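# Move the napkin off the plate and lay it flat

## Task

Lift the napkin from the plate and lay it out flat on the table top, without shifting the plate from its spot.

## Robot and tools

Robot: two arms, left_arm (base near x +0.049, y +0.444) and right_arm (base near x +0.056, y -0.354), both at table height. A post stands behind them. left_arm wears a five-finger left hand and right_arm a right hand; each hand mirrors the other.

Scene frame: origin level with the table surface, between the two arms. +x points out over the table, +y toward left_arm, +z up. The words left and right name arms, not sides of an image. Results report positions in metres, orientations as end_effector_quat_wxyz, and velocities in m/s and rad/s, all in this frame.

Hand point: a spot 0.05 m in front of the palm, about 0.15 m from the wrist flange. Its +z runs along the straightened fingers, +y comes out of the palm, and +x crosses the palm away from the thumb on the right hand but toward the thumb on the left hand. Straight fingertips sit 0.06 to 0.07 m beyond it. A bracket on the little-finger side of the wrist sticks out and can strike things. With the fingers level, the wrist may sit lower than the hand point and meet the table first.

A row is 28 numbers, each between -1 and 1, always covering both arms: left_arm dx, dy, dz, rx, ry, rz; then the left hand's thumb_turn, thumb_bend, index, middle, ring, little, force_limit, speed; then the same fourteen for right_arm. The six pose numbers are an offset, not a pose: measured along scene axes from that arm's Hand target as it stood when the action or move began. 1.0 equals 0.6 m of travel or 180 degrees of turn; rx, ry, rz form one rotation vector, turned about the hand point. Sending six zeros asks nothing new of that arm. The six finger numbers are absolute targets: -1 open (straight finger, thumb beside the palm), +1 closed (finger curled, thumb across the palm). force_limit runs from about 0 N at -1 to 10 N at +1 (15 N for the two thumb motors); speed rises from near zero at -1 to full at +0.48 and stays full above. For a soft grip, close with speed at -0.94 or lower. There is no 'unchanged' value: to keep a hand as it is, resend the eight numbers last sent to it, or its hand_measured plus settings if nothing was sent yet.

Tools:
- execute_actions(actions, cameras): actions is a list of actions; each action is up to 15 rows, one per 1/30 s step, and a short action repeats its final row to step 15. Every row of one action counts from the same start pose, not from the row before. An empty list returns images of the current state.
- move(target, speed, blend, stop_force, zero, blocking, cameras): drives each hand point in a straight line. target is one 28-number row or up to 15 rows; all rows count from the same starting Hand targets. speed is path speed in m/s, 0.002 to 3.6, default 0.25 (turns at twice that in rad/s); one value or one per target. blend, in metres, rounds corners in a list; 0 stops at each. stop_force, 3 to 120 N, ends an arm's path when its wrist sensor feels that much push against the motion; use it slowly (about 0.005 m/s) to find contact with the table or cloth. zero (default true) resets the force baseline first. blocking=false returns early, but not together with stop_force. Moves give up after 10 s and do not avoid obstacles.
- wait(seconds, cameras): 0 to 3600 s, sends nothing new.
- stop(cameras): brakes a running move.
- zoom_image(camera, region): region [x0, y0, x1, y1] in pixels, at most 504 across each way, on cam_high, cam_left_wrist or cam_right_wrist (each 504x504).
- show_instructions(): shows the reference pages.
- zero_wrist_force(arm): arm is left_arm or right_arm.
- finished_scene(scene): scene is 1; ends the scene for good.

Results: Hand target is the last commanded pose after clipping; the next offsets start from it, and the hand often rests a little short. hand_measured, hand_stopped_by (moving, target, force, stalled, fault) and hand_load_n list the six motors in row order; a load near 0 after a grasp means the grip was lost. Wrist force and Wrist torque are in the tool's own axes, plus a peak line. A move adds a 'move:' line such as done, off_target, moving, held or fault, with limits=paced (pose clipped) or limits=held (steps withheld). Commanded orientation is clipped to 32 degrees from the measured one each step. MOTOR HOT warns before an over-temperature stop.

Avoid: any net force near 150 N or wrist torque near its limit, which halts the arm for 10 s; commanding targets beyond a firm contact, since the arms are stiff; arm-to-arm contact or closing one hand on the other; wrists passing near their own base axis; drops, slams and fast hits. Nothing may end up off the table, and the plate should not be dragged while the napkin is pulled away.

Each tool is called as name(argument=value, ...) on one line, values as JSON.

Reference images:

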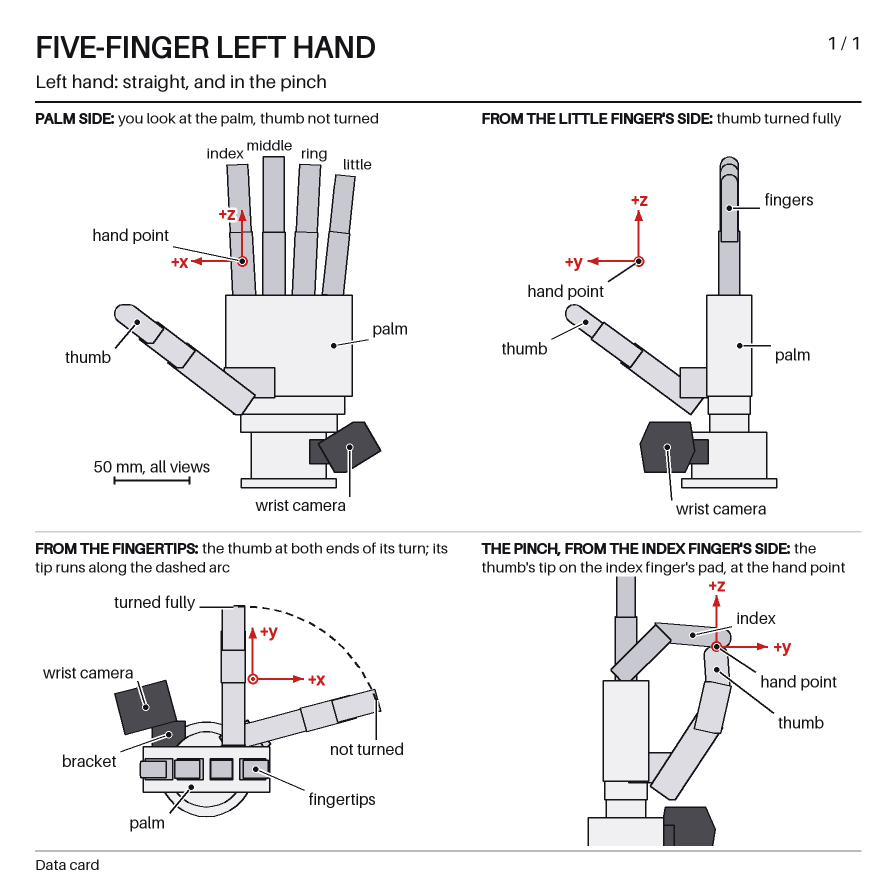

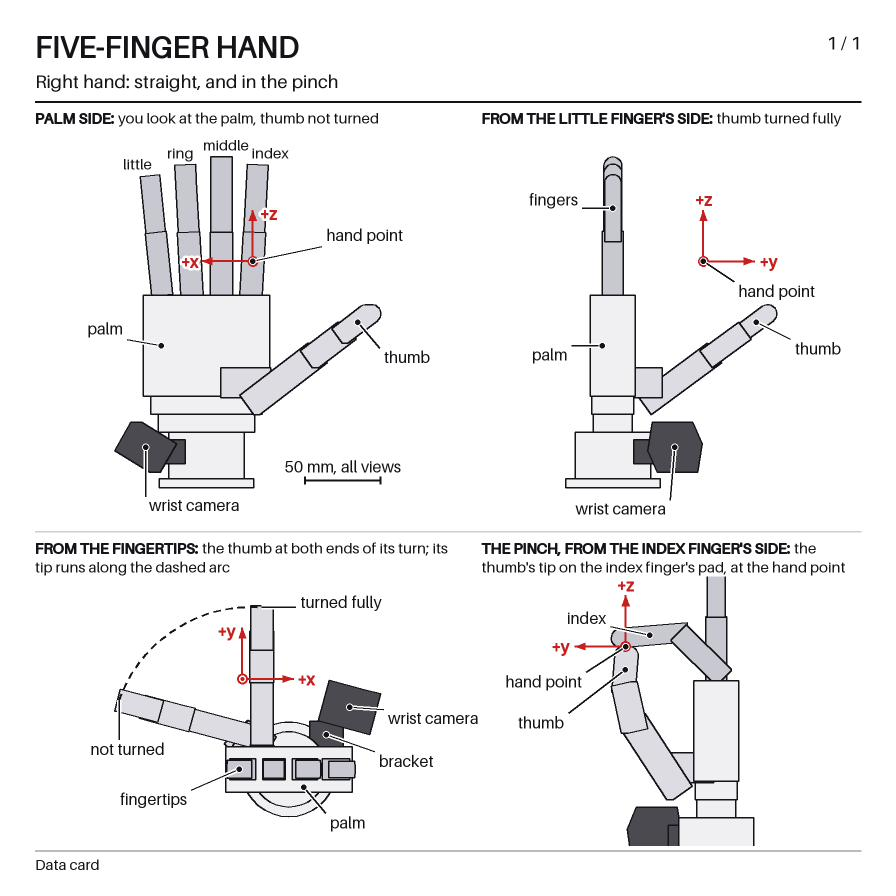

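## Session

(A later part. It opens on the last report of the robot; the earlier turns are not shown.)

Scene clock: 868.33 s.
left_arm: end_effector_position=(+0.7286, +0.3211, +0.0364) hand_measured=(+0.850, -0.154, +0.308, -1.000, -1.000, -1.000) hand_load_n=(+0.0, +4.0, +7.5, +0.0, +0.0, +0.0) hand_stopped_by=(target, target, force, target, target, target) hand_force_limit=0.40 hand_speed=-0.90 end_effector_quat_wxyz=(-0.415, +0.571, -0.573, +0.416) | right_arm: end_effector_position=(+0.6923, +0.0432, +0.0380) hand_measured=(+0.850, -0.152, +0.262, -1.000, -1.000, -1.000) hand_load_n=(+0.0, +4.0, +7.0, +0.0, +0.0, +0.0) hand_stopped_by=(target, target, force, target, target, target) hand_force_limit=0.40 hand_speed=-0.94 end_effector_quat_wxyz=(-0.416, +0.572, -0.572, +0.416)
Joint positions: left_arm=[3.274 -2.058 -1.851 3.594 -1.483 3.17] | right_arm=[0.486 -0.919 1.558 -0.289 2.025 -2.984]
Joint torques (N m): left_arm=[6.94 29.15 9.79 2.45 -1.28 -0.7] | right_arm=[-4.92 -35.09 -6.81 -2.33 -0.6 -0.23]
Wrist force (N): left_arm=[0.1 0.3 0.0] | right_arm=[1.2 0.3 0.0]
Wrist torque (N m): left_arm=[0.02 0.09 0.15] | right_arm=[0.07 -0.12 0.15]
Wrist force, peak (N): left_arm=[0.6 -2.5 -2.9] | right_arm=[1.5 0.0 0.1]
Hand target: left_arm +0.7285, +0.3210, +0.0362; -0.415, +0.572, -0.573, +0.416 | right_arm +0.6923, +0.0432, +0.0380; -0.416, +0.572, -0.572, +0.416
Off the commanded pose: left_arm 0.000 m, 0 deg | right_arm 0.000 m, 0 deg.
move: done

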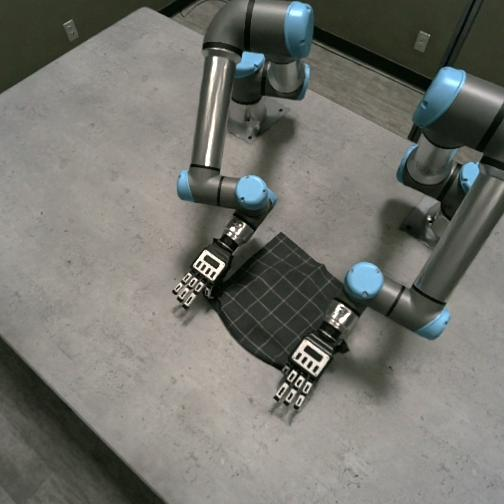

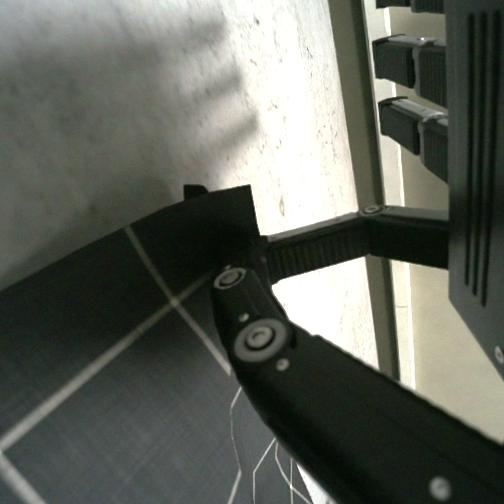

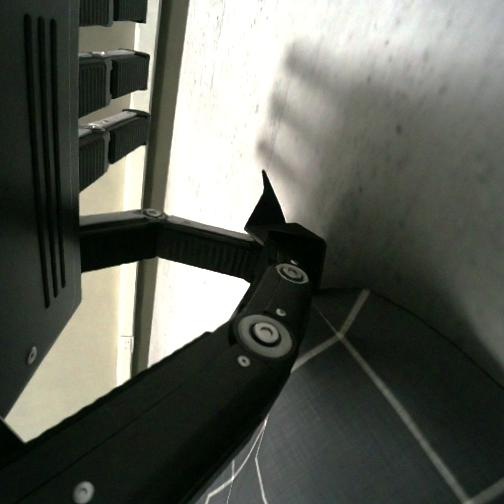

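move(target=[[-0.0667,0,0.1,0,0.0556,0,0.85,-0.15,0.5,-1,-1,-1,0.4,-0.9,-0.0667,0,0.1,0,0.0556,0,0.85,-0.15,0.52,-1,-1,-1,0.4,-0.94],[-0.1667,0,0.25,0,0.1222,0,0.85,-0.15,0.5,-1,-1,-1,0.4,-0.9,-0.1667,0,0.25,0,0.1222,0,0.85,-0.15,0.52,-1,-1,-1,0.4,-0.94]], speed=0.1, blend=0.02, cameras=["all"])

Scene clock: 913.93 s.
left_arm: end_effector_position=(+0.6285, +0.3211, +0.1862) hand_measured=(+0.850, -0.154, +0.308, -1.000, -1.000, -1.000) hand_load_n=(+0.0, +4.0, +7.5, +0.0, +0.0, +0.0) hand_stopped_by=(target, target, force, target, target, target) hand_force_limit=0.40 hand_speed=-0.90 end_effector_quat_wxyz=(-0.299, +0.640, -0.641, +0.299) | right_arm: end_effector_position=(+0.5923, +0.0433, +0.1880) hand_measured=(+0.850, -0.152, +0.262, -1.000, -1.000, -1.000) hand_load_n=(+0.0, +4.5, +7.0, +0.0, +0.0, +0.0) hand_stopped_by=(target, target, force, target, target, target) hand_force_limit=0.40 hand_speed=-0.94 end_effector_quat_wxyz=(-0.299, +0.641, -0.640, +0.299) end_effector_velocity=(-0.001, -0.001, -0.001) end_effector_angular_velocity=(-0.004, +0.005, -0.001)
Joint positions: left_arm=[3.281 -1.814 -1.6 2.713 -1.495 3.205] | right_arm=[0.517 -1.09 1.276 0.579 1.954 -2.798]
Joint velocities: left_arm=[within noise] | right_arm=[0 0.001 0 0.005 0.001 0]
Joint torques (N m): left_arm=[4.52 26.69 18.75 -2.07 0.95 -1.21] | right_arm=[-6.74 -31.22 -18.01 2.1 1.71 -1.42]
Wrist force (N): left_arm=[0.3 0.6 0.2] | right_arm=[1.3 -0.4 -0.3]
Wrist torque (N m): left_arm=[0.09 -0.04 -0.04] | right_arm=[0.06 -0.16 0.17]
Wrist force, peak (N): left_arm=[0.4 1.6 0.7] | right_arm=[1.4 -0.2 -1.1]
Hand target: left_arm +0.6284, +0.3210, +0.1862; -0.298, +0.640, -0.641, +0.299 | right_arm +0.5923, +0.0432, +0.1880; -0.299, +0.641, -0.640, +0.299
Off the commanded pose: left_arm 0.000 m, 0 deg | right_arm 0.000 m, 0 deg.
move: done

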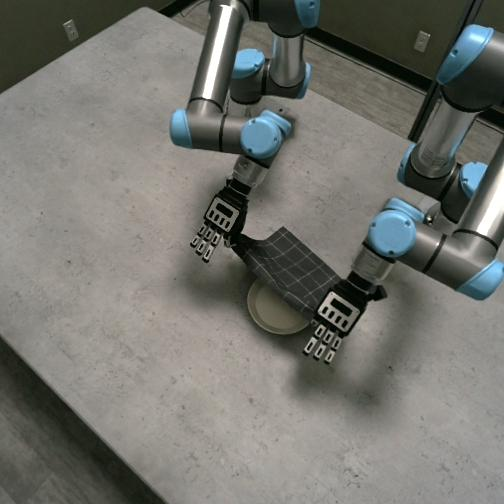

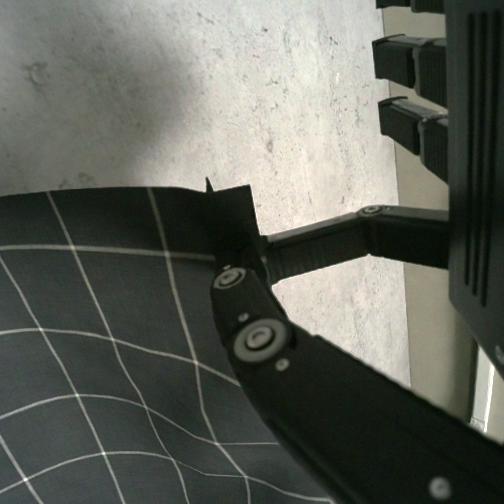

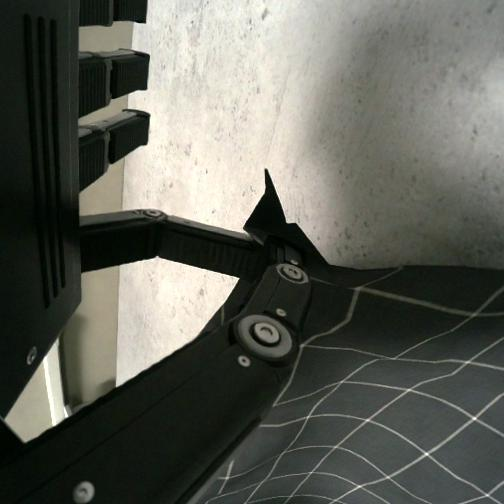

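move(target=[[-0.0833,0,0.1667,0,0.0667,0,0.85,-0.15,0.5,-1,-1,-1,0.4,-0.9,-0.0833,0,0.1667,0,0.0667,0,0.85,-0.15,0.52,-1,-1,-1,0.4,-0.94],[-0.1333,0,0.3833,0,0.1111,0,0.85,-0.15,0.5,-1,-1,-1,0.4,-0.9,-0.1333,0,0.3833,0,0.1111,0,0.85,-0.15,0.52,-1,-1,-1,0.4,-0.94]], speed=0.1, blend=0.02, cameras=["all"])

Scene clock: 926.57 s.
left_arm: end_effector_position=(+0.5485, +0.3211, +0.4161) hand_measured=(+0.850, -0.154, +0.308, -1.000, -1.000, -1.000) hand_load_n=(+0.0, +4.0, +7.5, +0.0, +0.0, +0.0) hand_stopped_by=(target, target, force, target, target, target) hand_force_limit=0.40 hand_speed=-0.90 end_effector_quat_wxyz=(-0.183, +0.683, -0.683, +0.183) | right_arm: end_effector_position=(+0.5124, +0.0432, +0.4178) hand_measured=(+0.850, -0.152, +0.262, -1.000, -1.000, -1.000) hand_load_n=(+0.0, +4.0, +7.0, +0.0, +0.0, +0.0) hand_stopped_by=(target, target, force, target, target, target) hand_force_limit=0.40 hand_speed=-0.94 end_effector_quat_wxyz=(-0.183, +0.683, -0.683, +0.183)
Joint positions: left_arm=[3.281 -1.905 -0.848 1.703 -1.521 3.227] | right_arm=[0.517 -0.827 0.186 1.744 1.818 -2.692]
Joint torques (N m): left_arm=[-3.29 33.59 30.42 -3.04 0.17 0.12] | right_arm=[9.51 -64.77 -5.1 -0.9 0.45 1.71]
Wrist force (N): left_arm=[0.1 0.1 0.4] | right_arm=[0.7 -0.4 0.1]
Wrist torque (N m): left_arm=[0.00 -0.07 -0.10] | right_arm=[0.07 -0.07 0.10]
Wrist force, peak (N): left_arm=[0.4 1.3 1.1] | right_arm=[1.6 0.4 0.1]
Hand target: left_arm +0.5485, +0.3210, +0.4162; -0.183, +0.683, -0.683, +0.183 | right_arm +0.5123, +0.0432, +0.4179; -0.183, +0.683, -0.683, +0.183
Off the commanded pose: left_arm 0.000 m, 0 deg | right_arm 0.000 m, 0 deg.
move: done

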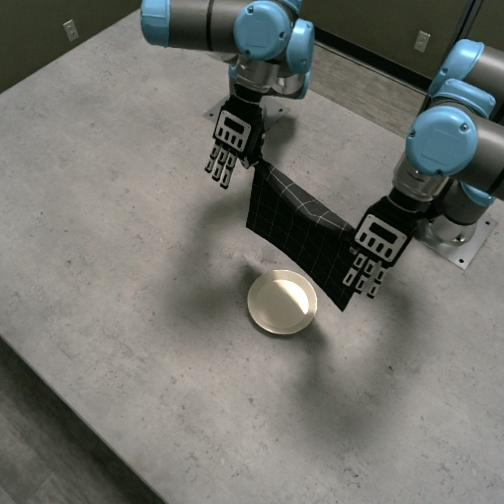

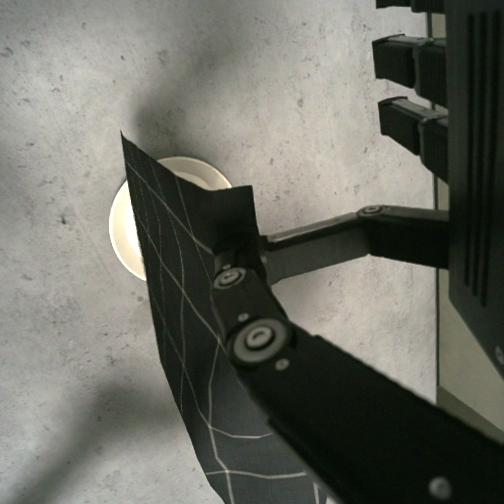

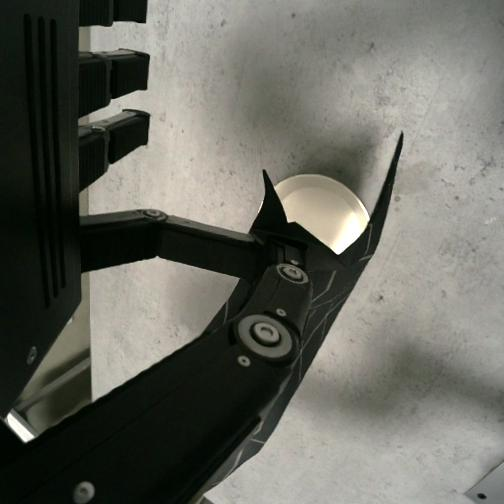

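move(target=[[-0.164,-0.284,0,0,0,0,0.85,-0.15,0.5,-1,-1,-1,0.4,-0.9,-0.104,-0.284,0,0,0,0,0.85,-0.15,0.52,-1,-1,-1,0.4,-0.94]], speed=0.1, cameras=["cam_high"])

Scene clock: 949.30 s.
left_arm: end_effector_position=(+0.4501, +0.1507, +0.4162) hand_measured=(+0.850, -0.154, +0.308, -1.000, -1.000, -1.000) hand_load_n=(+0.0, +4.0, +7.5, +0.0, +0.0, +0.0) hand_stopped_by=(target, target, force, target, target, target) hand_force_limit=0.40 hand_speed=-0.90 end_effector_quat_wxyz=(-0.183, +0.683, -0.683, +0.183) | right_arm: end_effector_position=(+0.4499, -0.1271, +0.4180) hand_measured=(+0.850, -0.152, +0.262, -1.000, -1.000, -1.000) hand_load_n=(+0.0, +4.5, +7.0, +0.0, +0.0, +0.0) hand_stopped_by=(target, target, force, target, target, target) hand_force_limit=0.40 hand_speed=-0.94 end_effector_quat_wxyz=(-0.183, +0.683, -0.683, +0.183)
Joint positions: left_arm=[2.831 -1.857 -0.918 1.701 -1.742 2.835] | right_arm=[0.194 -1.409 1.064 1.398 1.664 -2.98]
Joint torques (N m): left_arm=[-5.8 36.23 8.54 0.38 0.68 -0.79] | right_arm=[-5.07 -25.01 -17.27 2.68 1.18 0]
Wrist force (N): left_arm=[0.6 0.3 0.3] | right_arm=[0.9 0.1 -0.1]
Wrist torque (N m): left_arm=[0.03 -0.16 -0.07] | right_arm=[0.15 -0.05 0.14]
Wrist force, peak (N): left_arm=[1.3 1.0 -0.1] | right_arm=[2.2 0.2 -0.2]
Hand target: left_arm +0.4501, +0.1506, +0.4162; -0.183, +0.683, -0.683, +0.183 | right_arm +0.4499, -0.1272, +0.4179; -0.183, +0.683, -0.683, +0.183
Off the commanded pose: left_arm 0.000 m, 0 deg | right_arm 0.000 m, 0 deg.
move: done

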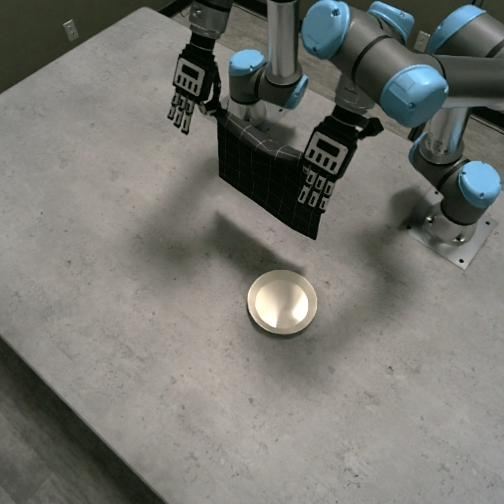

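move(target=[[0,-0.284,0,0,0,0,0.85,-0.15,0.5,-1,-1,-1,0.4,-0.9,0,-0.284,0,0,0,0,0.85,-0.15,0.52,-1,-1,-1,0.4,-0.94]], speed=0.1, cameras=["all"])

Scene clock: 957.20 s.
left_arm: end_effector_position=(+0.4496, -0.0191, +0.4155) hand_measured=(+0.850, -0.154, +0.308, -1.000, -1.000, -1.000) hand_load_n=(+0.0, +4.0, +7.5, +0.0, +0.0, +0.0) hand_stopped_by=(target, target, force, target, target, target) hand_force_limit=0.40 hand_speed=-0.90 end_effector_quat_wxyz=(-0.182, +0.682, -0.682, +0.191) | right_arm: end_effector_position=(+0.4499, -0.2975, +0.4180) hand_measured=(+0.850, -0.152, +0.262, -1.000, -1.000, -1.000) hand_load_n=(+0.0, +4.0, +7.5, +0.0, +0.0, +0.0) hand_stopped_by=(target, target, force, target, target, target) hand_force_limit=0.40 hand_speed=-0.94 end_effector_quat_wxyz=(-0.183, +0.683, -0.683, +0.183)
Joint positions: left_arm=[2.511 -2.401 -0.035 1.305 -1.883 2.54] | right_arm=[-0.34 -1.552 1.226 1.398 1.399 -3.446]
Joint torques (N m): left_arm=[-4.02 39.71 26.21 -3.27 1.27 -0.64] | right_arm=[-7.16 -8.46 -28.13 -0.59 -1.05 -1.83]
Wrist force (N): left_arm=[0.0 0.2 0.7] | right_arm=[1.1 -0.1 -0.2]
Wrist torque (N m): left_arm=[0.01 -0.05 -0.07] | right_arm=[0.09 -0.08 0.15]
Wrist force, peak (N): left_arm=[0.9 0.6 0.7] | right_arm=[2.1 0.4 -0.2]
Hand target: left_arm +0.4501, -0.0198, +0.4162; -0.183, +0.683, -0.683, +0.183 | right_arm +0.4499, -0.2976, +0.4179; -0.183, +0.683, -0.683, +0.183
Off the commanded pose: left_arm 0.001 m, 1 deg | right_arm 0.000 m, 0 deg.
elbow stopped short (left arm): the move would have taken joint 3 (elbow) straighter than the controller allows.
move: done

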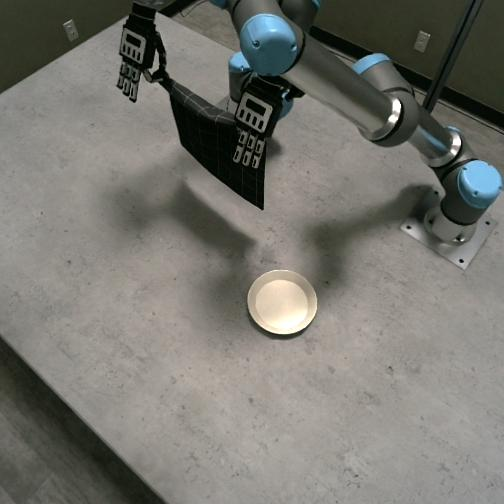

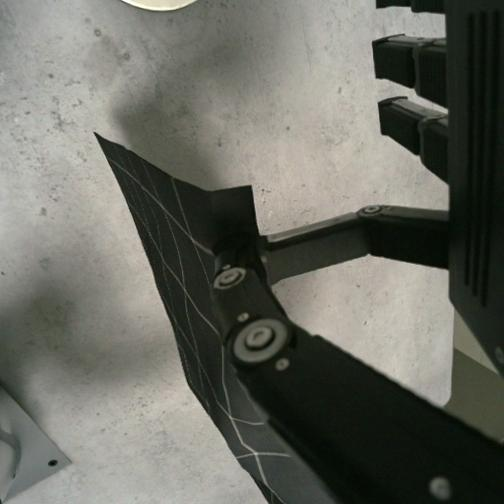

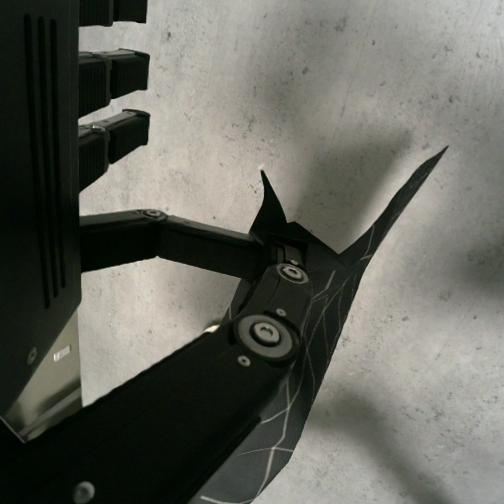

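move(target=[[0,0,-0.1433,0,-0.0556,0,0.85,-0.15,0.5,-1,-1,-1,0.4,-0.9,0,0,-0.1433,0,-0.0556,0,0.85,-0.15,0.52,-1,-1,-1,0.4,-0.94]], speed=0.06, cameras=["all"])

Scene clock: 973.40 s.
left_arm: end_effector_position=(+0.4500, -0.0198, +0.3303) hand_measured=(+0.850, -0.154, +0.308, -1.000, -1.000, -1.000) hand_load_n=(+0.0, +4.0, +7.5, +0.0, +0.0, +0.0) hand_stopped_by=(target, target, force, target, target, target) hand_force_limit=0.40 hand_speed=-0.90 end_effector_quat_wxyz=(-0.241, +0.664, -0.665, +0.242) | right_arm: end_effector_position=(+0.4499, -0.2976, +0.3321) hand_measured=(+0.850, -0.152, +0.262, -1.000, -1.000, -1.000) hand_load_n=(+0.0, +4.5, +7.5, +0.0, +0.0, +0.0) hand_stopped_by=(target, target, force, target, target, target) hand_force_limit=0.40 hand_speed=-0.94 end_effector_quat_wxyz=(-0.242, +0.665, -0.664, +0.242)
Joint positions: left_arm=[2.457 -2.065 -0.878 1.934 -2.011 2.545] | right_arm=[-0.397 -1.725 1.62 1.018 1.315 -3.459]
Joint torques (N m): left_arm=[9.72 33.5 14.64 -0.23 0.35 -0.63] | right_arm=[9.84 -1.65 -12.66 -0.91 1.1 -0.35]
Wrist force (N): left_arm=[0.2 0.5 0.6] | right_arm=[0.9 -0.1 0.4]
Wrist torque (N m): left_arm=[0.06 -0.04 -0.04] | right_arm=[0.06 -0.10 0.23]
Wrist force, peak (N): left_arm=[0.3 1.6 1.1] | right_arm=[1.6 0.3 -0.1]
Hand target: left_arm +0.4501, -0.0198, +0.3302; -0.241, +0.664, -0.665, +0.242 | right_arm +0.4499, -0.2976, +0.3320; -0.242, +0.665, -0.664, +0.242
Off the commanded pose: left_arm 0.000 m, 0 deg | right_arm 0.000 m, 0 deg.
move: done

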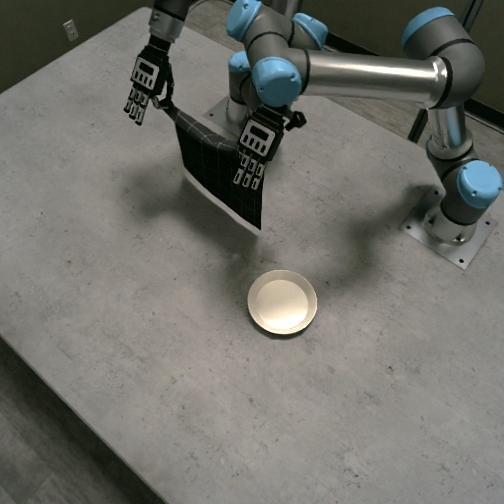

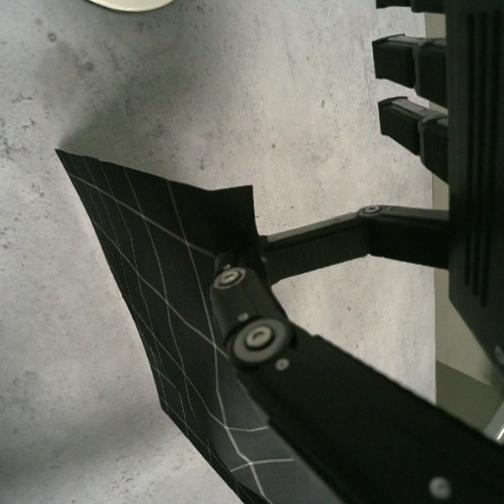

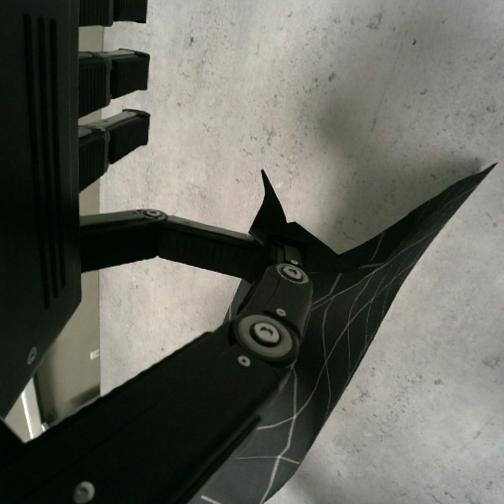

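move(target=[[0.0083,0,-0.0417,0,-0.0222,0,0.85,-0.15,0.5,-1,-1,-1,0.4,-0.9,0.0083,0,-0.0417,0,-0.0222,0,0.85,-0.15,0.52,-1,-1,-1,0.4,-0.94],[0.1167,0,-0.125,0,-0.0444,0,0.85,-0.15,0.5,-1,-1,-1,0.4,-0.9,0.1167,0,-0.125,0,-0.0444,0,0.85,-0.15,0.52,-1,-1,-1,0.4,-0.94],[0.25,0,-0.2417,0,-0.0778,0,0.85,-0.15,0.5,-1,-1,-1,0.4,-0.9,0.25,0,-0.2417,0,-0.0778,0,0.85,-0.15,0.52,-1,-1,-1,0.4,-0.94]], speed=0.06, blend=0.015, cameras=["all"])

Scene clock: 990.83 s.
left_arm: end_effector_position=(+0.6000, -0.0197, +0.1851) hand_measured=(+0.850, -0.154, +0.308, -1.000, -1.000, -1.000) hand_load_n=(+0.0, +4.0, +7.5, +0.0, +0.0, +0.0) hand_stopped_by=(target, target, force, target, target, target) hand_force_limit=0.40 hand_speed=-0.90 end_effector_quat_wxyz=(-0.321, +0.630, -0.631, +0.321) | right_arm: end_effector_position=(+0.5998, -0.2975, +0.1868) hand_measured=(+0.850, -0.152, +0.262, -1.000, -1.000, -1.000) hand_load_n=(-0.5, +4.0, +7.0, +0.0, +0.0, +0.0) hand_stopped_by=(target, target, force, target, target, target) hand_force_limit=0.40 hand_speed=-0.94 end_effector_quat_wxyz=(-0.321, +0.630, -0.630, +0.321)
Joint positions: left_arm=[2.571 -2.175 -1.112 2.561 -2.053 2.751] | right_arm=[-0.286 -1.475 1.795 0.328 1.335 -3.317]
Joint torques (N m): left_arm=[-6.27 47.86 29.8 -0.96 0.66 -1.33] | right_arm=[-6.88 -39.36 -21.87 -0.3 -1.12 -2.03]
Wrist force (N): left_arm=[0.4 0.7 0.2] | right_arm=[1.0 0.1 -0.5]
Wrist torque (N m): left_arm=[0.09 -0.01 0.06] | right_arm=[0.10 -0.06 0.14]
Wrist force, peak (N): left_arm=[0.5 1.1 0.6] | right_arm=[1.5 0.2 0.2]
Hand target: left_arm +0.6001, -0.0198, +0.1852; -0.321, +0.629, -0.631, +0.321 | right_arm +0.5999, -0.2976, +0.1869; -0.321, +0.630, -0.630, +0.322
Off the commanded pose: left_arm 0.000 m, 0 deg | right_arm 0.000 m, 0 deg.
move: done

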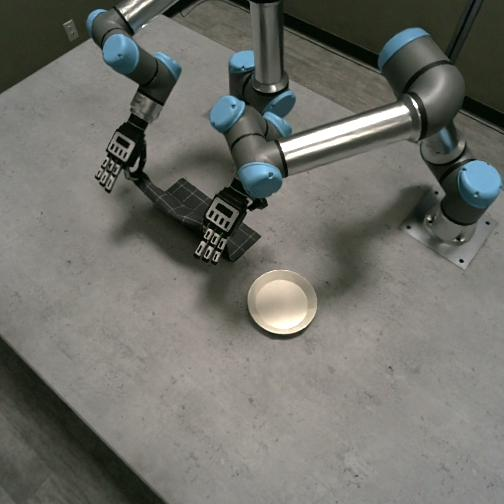

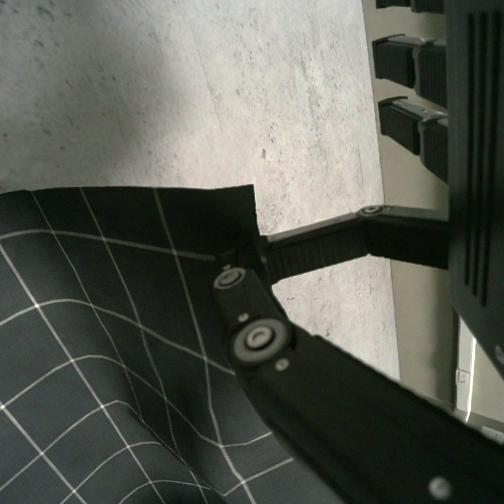

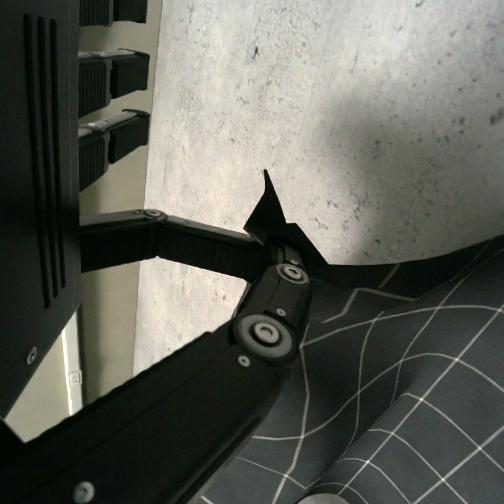

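move(target=[[0.1333,0,-0.1333,0,-0.0444,0,0.85,-0.15,0.5,-1,-1,-1,0.4,-0.9,0.1333,0,-0.1333,0,-0.0444,0,0.85,-0.15,0.52,-1,-1,-1,0.4,-0.94],[0.2333,0,-0.2167,0,-0.0778,0,0.85,-0.15,0.5,-1,-1,-1,0.4,-0.9,0.2333,0,-0.2167,0,-0.0778,0,0.85,-0.15,0.52,-1,-1,-1,0.4,-0.94],[0.2917,0,-0.2583,0,-0.1,0,0.85,-0.15,0.5,-1,-1,-1,0.4,-0.9,0.2917,0,-0.2583,0,-0.1,0,0.85,-0.15,0.52,-1,-1,-1,0.4,-0.94]], speed=0.06, blend=0.015, cameras=["all"])

Scene clock: 1006.60 s.
left_arm: end_effector_position=(+0.7751, -0.0197, +0.0303) hand_measured=(+0.850, -0.154, +0.308, -1.000, -1.000, -1.000) hand_load_n=(+0.0, +4.0, +7.5, +0.0, +0.0, +0.0) hand_stopped_by=(target, target, force, target, target, target) hand_force_limit=0.40 hand_speed=-0.90 end_effector_quat_wxyz=(-0.415, +0.571, -0.573, +0.416) | right_arm: end_effector_position=(+0.7749, -0.2975, +0.0319) hand_measured=(+0.850, -0.152, +0.262, -1.000, -1.000, -1.000) hand_load_n=(+0.0, +4.0, +7.0, +0.0, +0.0, +0.0) hand_stopped_by=(target, target, force, target, target, target) hand_force_limit=0.40 hand_speed=-0.94 end_effector_quat_wxyz=(-0.416, +0.572, -0.572, +0.416)
Joint positions: left_arm=[2.678 -2.472 -1.111 3.228 -2.048 2.973] | right_arm=[-0.211 -1.02 1.757 -0.416 1.363 -3.211]
Joint torques (N m): left_arm=[-6.35 52.39 10.79 0.34 -0.75 -1.25] | right_arm=[-6.15 -52.38 -6.03 -1.31 -0.64 -1.8]
Wrist force (N): left_arm=[0.0 0.9 0.2] | right_arm=[0.6 0.0 0.0]
Wrist torque (N m): left_arm=[0.12 0.07 0.10] | right_arm=[0.03 -0.03 0.07]
Wrist force, peak (N): left_arm=[0.2 1.3 0.8] | right_arm=[1.5 0.2 -0.2]
Hand target: left_arm +0.7751, -0.0198, +0.0302; -0.415, +0.571, -0.573, +0.416 | right_arm +0.7749, -0.2976, +0.0320; -0.416, +0.572, -0.572, +0.416
Off the commanded pose: left_arm 0.000 m, 0 deg | right_arm 0.000 m, 0 deg.
move: done

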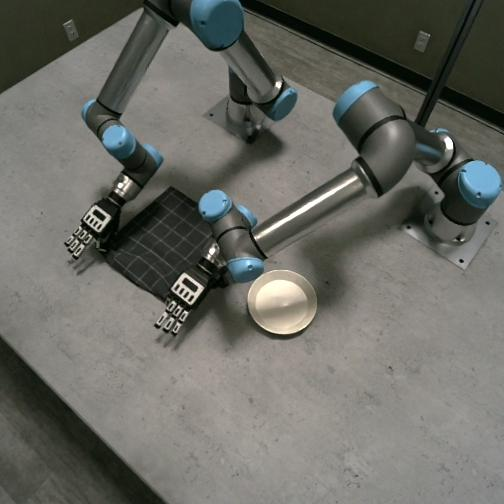

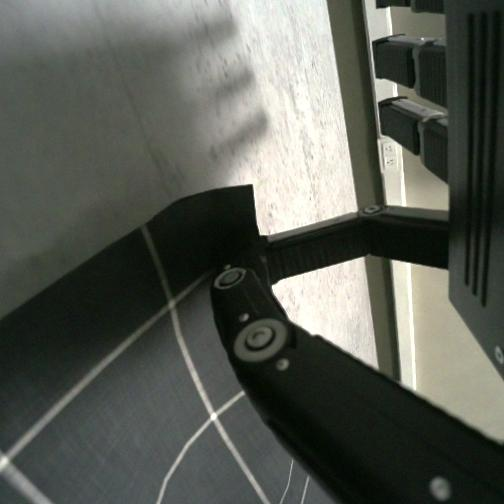

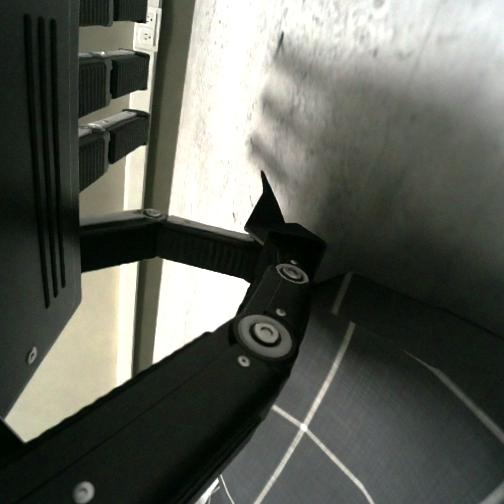

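zoom_image(camera="cam_high", region=[60, 160, 320, 350])

Scaled by 1.938.

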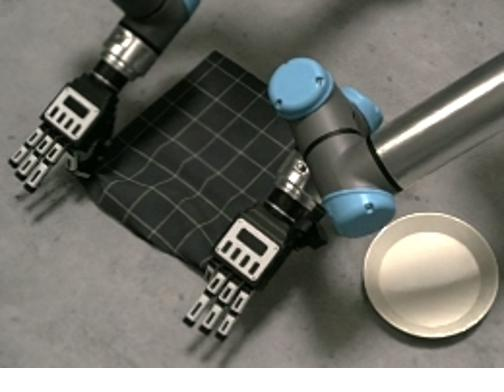

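move(target=[0.01,0.004,-0.04,0,0,0,0.85,-0.15,0.5,-1,-1,-1,0.4,-0.9,0.01,-0.004,-0.04,0,0,0,0.85,-0.15,0.52,-1,-1,-1,0.4,-0.94], speed=0.01, stop_force=4, cameras=["all"])

Scene clock: 1024.87 s.
left_arm: end_effector_position=(+0.7793, -0.0180, +0.0130) hand_measured=(+0.850, -0.154, +0.308, -1.000, -1.000, -1.000) hand_load_n=(+0.0, +3.5, +8.0, +0.0, +0.0, +0.0) hand_stopped_by=(target, target, force, target, target, target) hand_force_limit=0.40 hand_speed=-0.90 end_effector_quat_wxyz=(-0.415, +0.571, -0.573, +0.416) | right_arm: end_effector_position=(+0.7792, -0.2993, +0.0148) hand_measured=(+0.850, -0.152, +0.262, -1.000, -1.000, -1.000) hand_load_n=(+0.0, +3.5, +7.5, +0.0, +0.0, +0.0) hand_stopped_by=(target, target, force, target, target, target) hand_force_limit=0.40 hand_speed=-0.94 end_effector_quat_wxyz=(-0.416, +0.572, -0.572, +0.416)
Joint positions: left_arm=[2.683 -2.497 -1.112 3.255 -2.043 2.975] | right_arm=[-0.213 -0.985 1.753 -0.448 1.362 -3.211]
Joint torques (N m): left_arm=[-5.64 56.62 12.3 -1.6 -1.36 -0.76] | right_arm=[2.71 -56.33 -4.67 0.95 1.14 -1.09]
Wrist force (N): left_arm=[0.5 -2.5 -1.5] | right_arm=[0.7 -3.0 -0.6]
Wrist torque (N m): left_arm=[0.00 0.01 0.05] | right_arm=[-0.07 -0.05 0.11]
Wrist force, peak (N): left_arm=[0.9 -6.4 -3.5] | right_arm=[0.5 -5.0 -2.0]
Hand target: left_arm +0.7793, -0.0180, +0.0130; -0.415, +0.571, -0.573, +0.416 (not the last commanded pose) | right_arm +0.7792, -0.2993, +0.0148; -0.416, +0.572, -0.571, +0.416 (not the last commanded pose)
Off the commanded pose: left_arm 0.007 m, 0 deg | right_arm 0.007 m, 0 deg.
move: contact (left_arm, right_arm)

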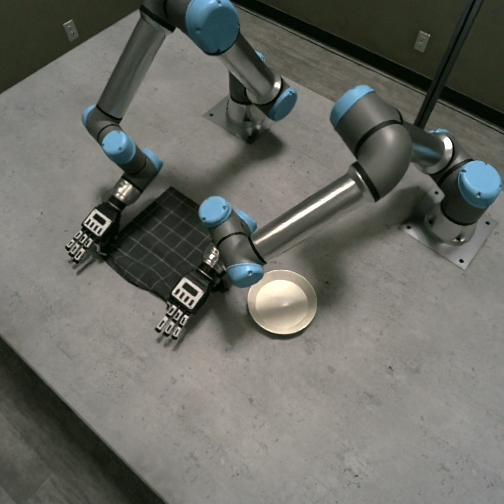

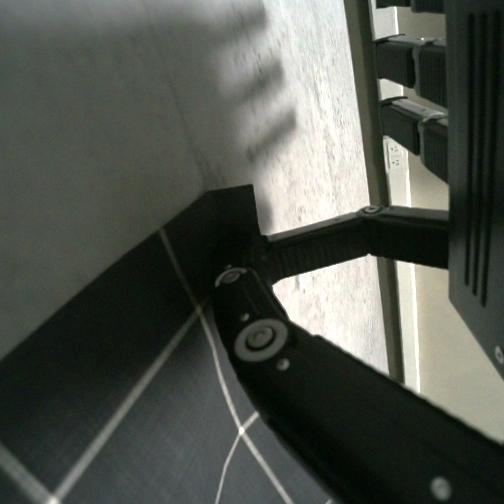

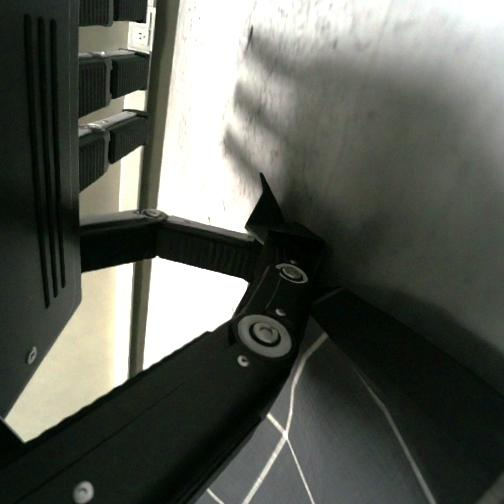

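move(target=[0.03,0.006,0.0017,0,0,0,0.85,-0.15,0.5,-1,-1,-1,0.4,-0.9,0.03,-0.006,0.0017,0,0,0,0.85,-0.15,0.52,-1,-1,-1,0.4,-0.94], speed=0.03, cameras=["all"])

zoom_image(camera="cam_high", region=[60, 160, 320, 350])

Scene clock: 1033.10 s.
left_arm: end_effector_position=(+0.7974, -0.0143, +0.0140) hand_measured=(+0.850, -0.154, +0.308, -1.000, -1.000, -1.000) hand_load_n=(+0.0, +4.0, +7.5, +0.0, +0.0, +0.0) hand_stopped_by=(target, target, force, target, target, target) hand_force_limit=0.40 hand_speed=-0.90 end_effector_quat_wxyz=(-0.415, +0.571, -0.573, +0.416) | right_arm: end_effector_position=(+0.7972, -0.3029, +0.0157) hand_measured=(+0.850, -0.152, +0.262, -1.000, -1.000, -1.000) hand_load_n=(+0.0, +4.0, +7.5, +0.0, +0.0, +0.0) hand_stopped_by=(target, target, force, target, target, target) hand_force_limit=0.40 hand_speed=-0.94 end_effector_quat_wxyz=(-0.416, +0.572, -0.572, +0.416)
Joint positions: left_arm=[2.701 -2.523 -1.057 3.229 -2.026 2.982] | right_arm=[-0.212 -0.954 1.693 -0.419 1.362 -3.211]
Joint torques (N m): left_arm=[-6.38 59.69 12.25 2.04 -1.82 -0.67] | right_arm=[8.25 -59.36 -6.16 -2.79 1.23 1.53]
Wrist force (N): left_arm=[0.1 0.6 0.2] | right_arm=[0.6 0.1 -0.5]
Wrist torque (N m): left_arm=[0.09 0.10 0.00] | right_arm=[0.10 -0.05 0.12]
Wrist force, peak (N): left_arm=[0.5 -2.7 -1.9] | right_arm=[0.9 -3.5 -1.3]
Hand target: left_arm +0.7973, -0.0144, +0.0140; -0.415, +0.571, -0.573, +0.416 | right_arm +0.7972, -0.3029, +0.0159; -0.416, +0.572, -0.571, +0.416
Off the commanded pose: left_arm 0.000 m, 0 deg | right_arm 0.000 m, 0 deg.
move: done

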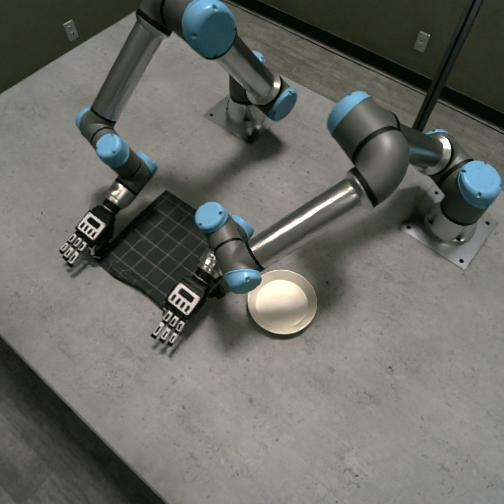

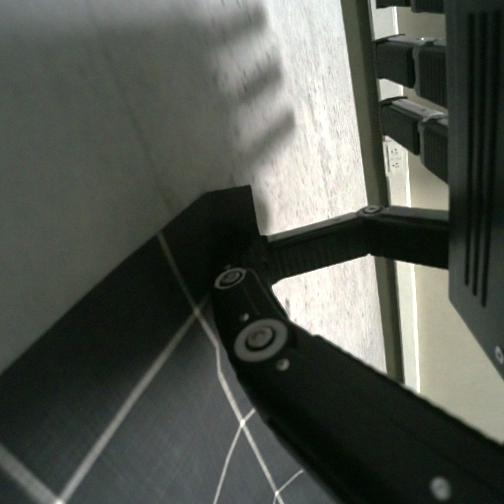

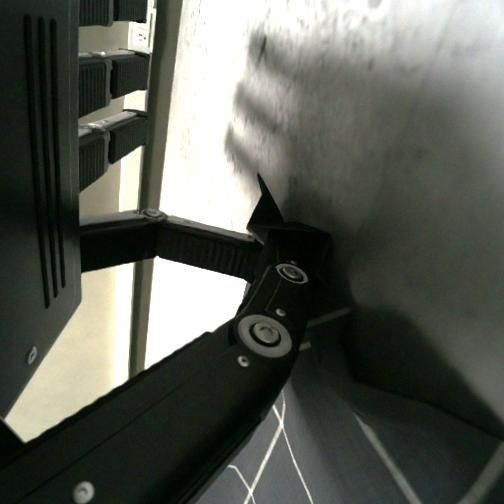

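Scaled by 1.938.

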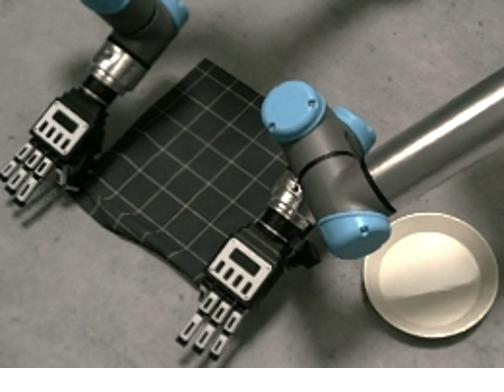

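move(target=[0,0,-0.02,0,0,0,0.85,-0.15,0.5,-1,-1,-1,0.4,-0.9,0,0,-0.02,0,0,0,0.85,-0.15,0.52,-1,-1,-1,0.4,-0.94], speed=0.005, stop_force=4, cameras=[])

execute_actions(actions=[[[0,0,0,0,0,0,0.85,-0.25,0.18,-1,-1,-1,0.4,-0.85,0,0,0,0,0,0,0.85,-0.25,0.16,-1,-1,-1,0.4,-0.85]],[[0,0,0,0,0,0,0.85,-0.25,0.08,-1,-1,-1,0.4,-0.85,0,0,0,0,0,0,0.85,-0.25,0.06,-1,-1,-1,0.4,-0.85]]], cameras=["all"])

Scene clock: 1044.20 s.
left_arm: end_effector_position=(+0.7973, -0.0144, +0.0131) hand_measured=(+0.850, -0.154, +0.308, -1.000, -1.000, -1.000) hand_load_n=(+0.0, +3.5, +7.5, +0.0, +0.0, +0.0) hand_stopped_by=(target, target, force, target, target, target) hand_force_limit=0.40 hand_speed=-0.90 end_effector_quat_wxyz=(-0.415, +0.571, -0.573, +0.416) | right_arm: end_effector_position=(+0.7973, -0.3029, +0.0145) hand_measured=(+0.850, -0.152, +0.262, -1.000, -1.000, -1.000) hand_load_n=(+0.0, +3.5, +7.5, +0.0, +0.0, +0.0) hand_stopped_by=(target, target, force, target, target, target) hand_force_limit=0.40 hand_speed=-0.94 end_effector_quat_wxyz=(-0.416, +0.572, -0.571, +0.416)
Joint positions: left_arm=[2.701 -2.524 -1.057 3.231 -2.026 2.982] | right_arm=[-0.212 -0.952 1.694 -0.422 1.362 -3.211]
Joint torques (N m): left_arm=[-4.95 57.31 30.03 -1.79 -1.59 -0.79] | right_arm=[-0.98 -58.32 -23.87 0.85 -1.1 0.09]
Wrist force (N): left_arm=[0.0 -2.5 -1.5] | right_arm=[0.6 -2.3 -0.6]
Wrist torque (N m): left_arm=[-0.03 0.07 0.05] | right_arm=[-0.08 -0.02 0.10]
Wrist force, peak (N): left_arm=[0.5 -5.7 -2.1] | right_arm=[0.9 -4.3 -1.0]
Hand target: left_arm +0.7973, -0.0144, +0.0131; -0.415, +0.571, -0.573, +0.416 (not the last commanded pose) | right_arm +0.7973, -0.3029, +0.0145; -0.416, +0.572, -0.571, +0.416 (not the last commanded pose)
Off the commanded pose: left_arm 0.011 m, 0 deg | right_arm 0.011 m, 0 deg.
move: contact (left_arm, right_arm)

Scene clock: 1045.40 s.
left_arm: end_effector_position=(+0.7973, -0.0144, +0.0131) hand_measured=(+0.850, -0.248, +0.080, -1.000, -1.000, -1.000) hand_load_n=(+0.0, -3.5, +0.0, +0.0, +0.0, +0.0) hand_stopped_by=(target, target, target, target, target, target) hand_force_limit=0.40 hand_speed=-0.85 end_effector_quat_wxyz=(-0.415, +0.571, -0.573, +0.416) | right_arm: end_effector_position=(+0.7973, -0.3029, +0.0145) hand_measured=(+0.850, -0.250, +0.060, -1.000, -1.000, -1.000) hand_load_n=(-0.5, -1.0, -0.5, +0.0, +0.0, +0.0) hand_stopped_by=(target, target, target, target, target, target) hand_force_limit=0.40 hand_speed=-0.85 end_effector_quat_wxyz=(-0.416, +0.572, -0.571, +0.416)
Joint positions: left_arm=[2.701 -2.524 -1.057 3.231 -2.026 2.982] | right_arm=[-0.212 -0.952 1.694 -0.422 1.362 -3.211]
Joint torques (N m): left_arm=[-4.37 56.87 30.89 0.87 -1.62 -0.2] | right_arm=[-1.12 -59.12 -24.52 0.01 -1.08 0.05]
Wrist force (N): left_arm=[0.6 -2.3 0.4] | right_arm=[0.5 -0.5 -0.5]
Wrist torque (N m): left_arm=[-0.10 0.04 0.09] | right_arm=[0.05 -0.01 0.10]
Wrist force, peak (N): left_arm=[0.7 -3.6 -0.1] | right_arm=[0.9 -2.8 -0.7]
Hand target: left_arm +0.7973, -0.0144, +0.0131; -0.415, +0.571, -0.573, +0.416 | right_arm +0.7973, -0.3029, +0.0145; -0.416, +0.572, -0.571, +0.416
Off the commanded pose: left_arm 0.000 m, 0 deg | right_arm 0.000 m, 0 deg.
Step readings (end_effector_position of left_arm | right_arm):
0: (+0.7973, -0.0144, +0.0131) | (+0.7973, -0.3029, +0.0145)
1: (+0.7973, -0.0144, +0.0131) | (+0.7973, -0.3029, +0.0145)
2: (+0.7973, -0.0144, +0.0131) | (+0.7973, -0.3029, +0.0145)
4: (+0.7973, -0.0144, +0.0131) | (+0.7973, -0.3029, +0.0145)
8: (+0.7973, -0.0144, +0.0131) | (+0.7973, -0.3029, +0.0145)
15: (+0.7973, -0.0144, +0.0131) | (+0.7973, -0.3029, +0.0145)
16: (+0.7973, -0.0144, +0.0131) | (+0.7973, -0.3029, +0.0145)
17: (+0.7973, -0.0144, +0.0131) | (+0.7973, -0.3029, +0.0145)
19: (+0.7973, -0.0144, +0.0131) | (+0.7973, -0.3029, +0.0145)
23: (+0.7973, -0.0144, +0.0131) | (+0.7973, -0.3029, +0.0145)
30: (+0.7973, -0.0144, +0.0131) | (+0.7973, -0.3029, +0.0145)

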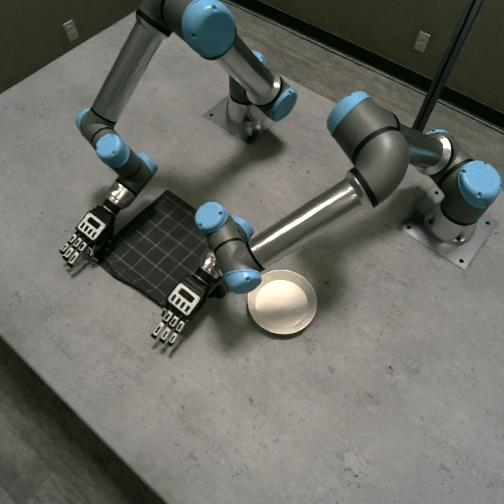

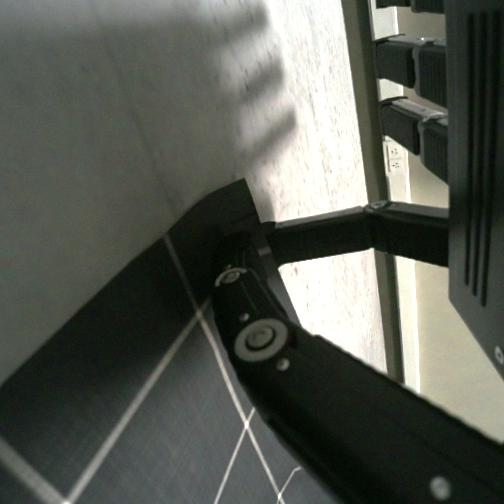

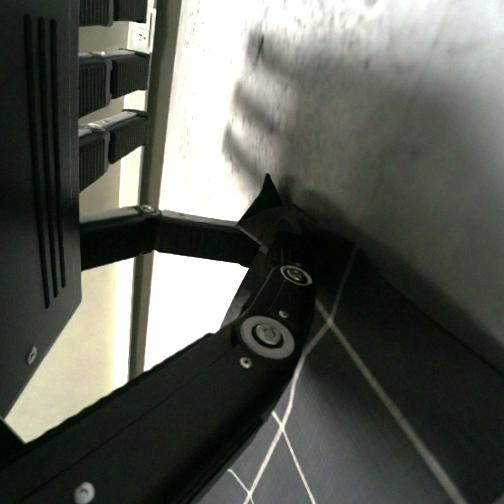

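execute_actions(actions=[[[0,0,0,0,0,0,0.85,-0.25,-0.1,-1,-1,-1,0.4,-0.8,0,0,0,0,0,0,0.85,-0.25,-0.1,-1,-1,-1,0.4,-0.8]],[[0,0,0,0,0,0,0.85,-0.25,-0.35,-1,-1,-1,0.4,-0.7,0,0,0,0,0,0,0.85,-0.25,-0.35,-1,-1,-1,0.4,-0.7]]], cameras=["cam_left_wrist","cam_right_wrist"])

Scene clock: 1053.87 s.
left_arm: end_effector_position=(+0.7973, -0.0144, +0.0131) hand_measured=(+0.850, -0.248, -0.350, -1.000, -1.000, -1.000) hand_load_n=(+0.0, -3.0, +0.0, +0.0, +0.0, -0.5) hand_stopped_by=(target, target, target, target, target, target) hand_force_limit=0.40 hand_speed=-0.70 end_effector_quat_wxyz=(-0.415, +0.571, -0.573, +0.416) | right_arm: end_effector_position=(+0.7973, -0.3029, +0.0145) hand_measured=(+0.850, -0.250, -0.350, -1.000, -1.000, -1.000) hand_load_n=(+0.0, -0.5, +0.5, +0.0, +0.0, +0.0) hand_stopped_by=(target, target, target, target, target, target) hand_force_limit=0.40 hand_speed=-0.70 end_effector_quat_wxyz=(-0.416, +0.572, -0.571, +0.416)
Joint positions: left_arm=[2.701 -2.524 -1.057 3.231 -2.026 2.982] | right_arm=[-0.212 -0.952 1.694 -0.422 1.362 -3.211]
Joint torques (N m): left_arm=[-1.46 56.92 30.76 1.06 -1.5 0.83] | right_arm=[-1.55 -58.92 -24.21 -2.43 -0.95 0.07]
Wrist force (N): left_arm=[0.6 -3.1 0.2] | right_arm=[0.6 -0.2 -0.3]
Wrist torque (N m): left_arm=[-0.12 0.03 0.09] | right_arm=[0.10 -0.02 0.12]
Wrist force, peak (N): left_arm=[0.7 -3.8 0.2] | right_arm=[0.8 -1.2 -0.5]
Hand target: left_arm +0.7973, -0.0144, +0.0131; -0.415, +0.571, -0.573, +0.416 | right_arm +0.7973, -0.3029, +0.0145; -0.416, +0.572, -0.571, +0.416
Off the commanded pose: left_arm 0.000 m, 0 deg | right_arm 0.000 m, 0 deg.
Step readings (end_effector_position of left_arm | right_arm):
0: (+0.7973, -0.0144, +0.0131) | (+0.7973, -0.3029, +0.0145)
1: (+0.7973, -0.0144, +0.0131) | (+0.7973, -0.3029, +0.0145)
2: (+0.7973, -0.0144, +0.0131) | (+0.7973, -0.3029, +0.0145)
4: (+0.7973, -0.0144, +0.0131) | (+0.7973, -0.3029, +0.0145)
8: (+0.7973, -0.0144, +0.0131) | (+0.7973, -0.3029, +0.0145)
15: (+0.7973, -0.0144, +0.0131) | (+0.7973, -0.3029, +0.0145)
16: (+0.7973, -0.0144, +0.0131) | (+0.7973, -0.3029, +0.0145)
17: (+0.7973, -0.0144, +0.0131) | (+0.7973, -0.3029, +0.0145)
19: (+0.7973, -0.0144, +0.0131) | (+0.7973, -0.3029, +0.0145)
23: (+0.7973, -0.0144, +0.0131) | (+0.7973, -0.3029, +0.0145)
30: (+0.7973, -0.0144, +0.0131) | (+0.7973, -0.3029, +0.0145)

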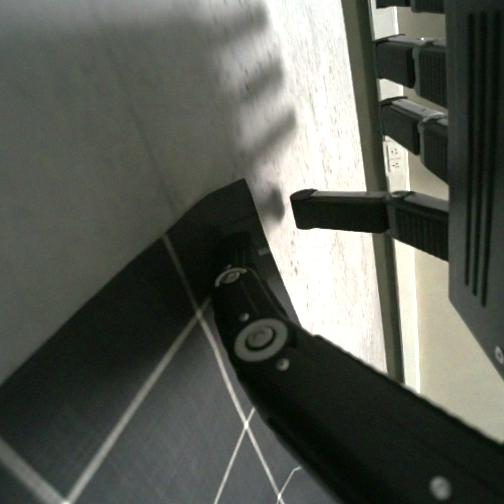

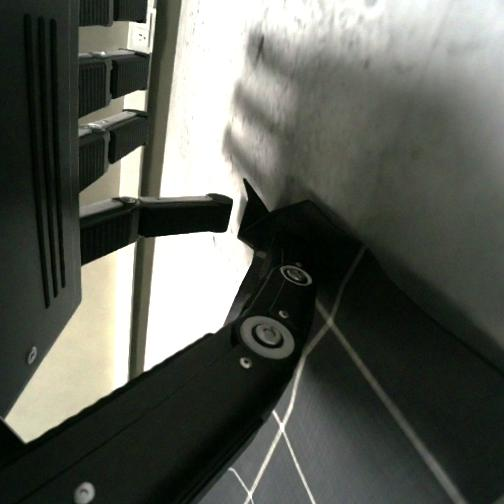

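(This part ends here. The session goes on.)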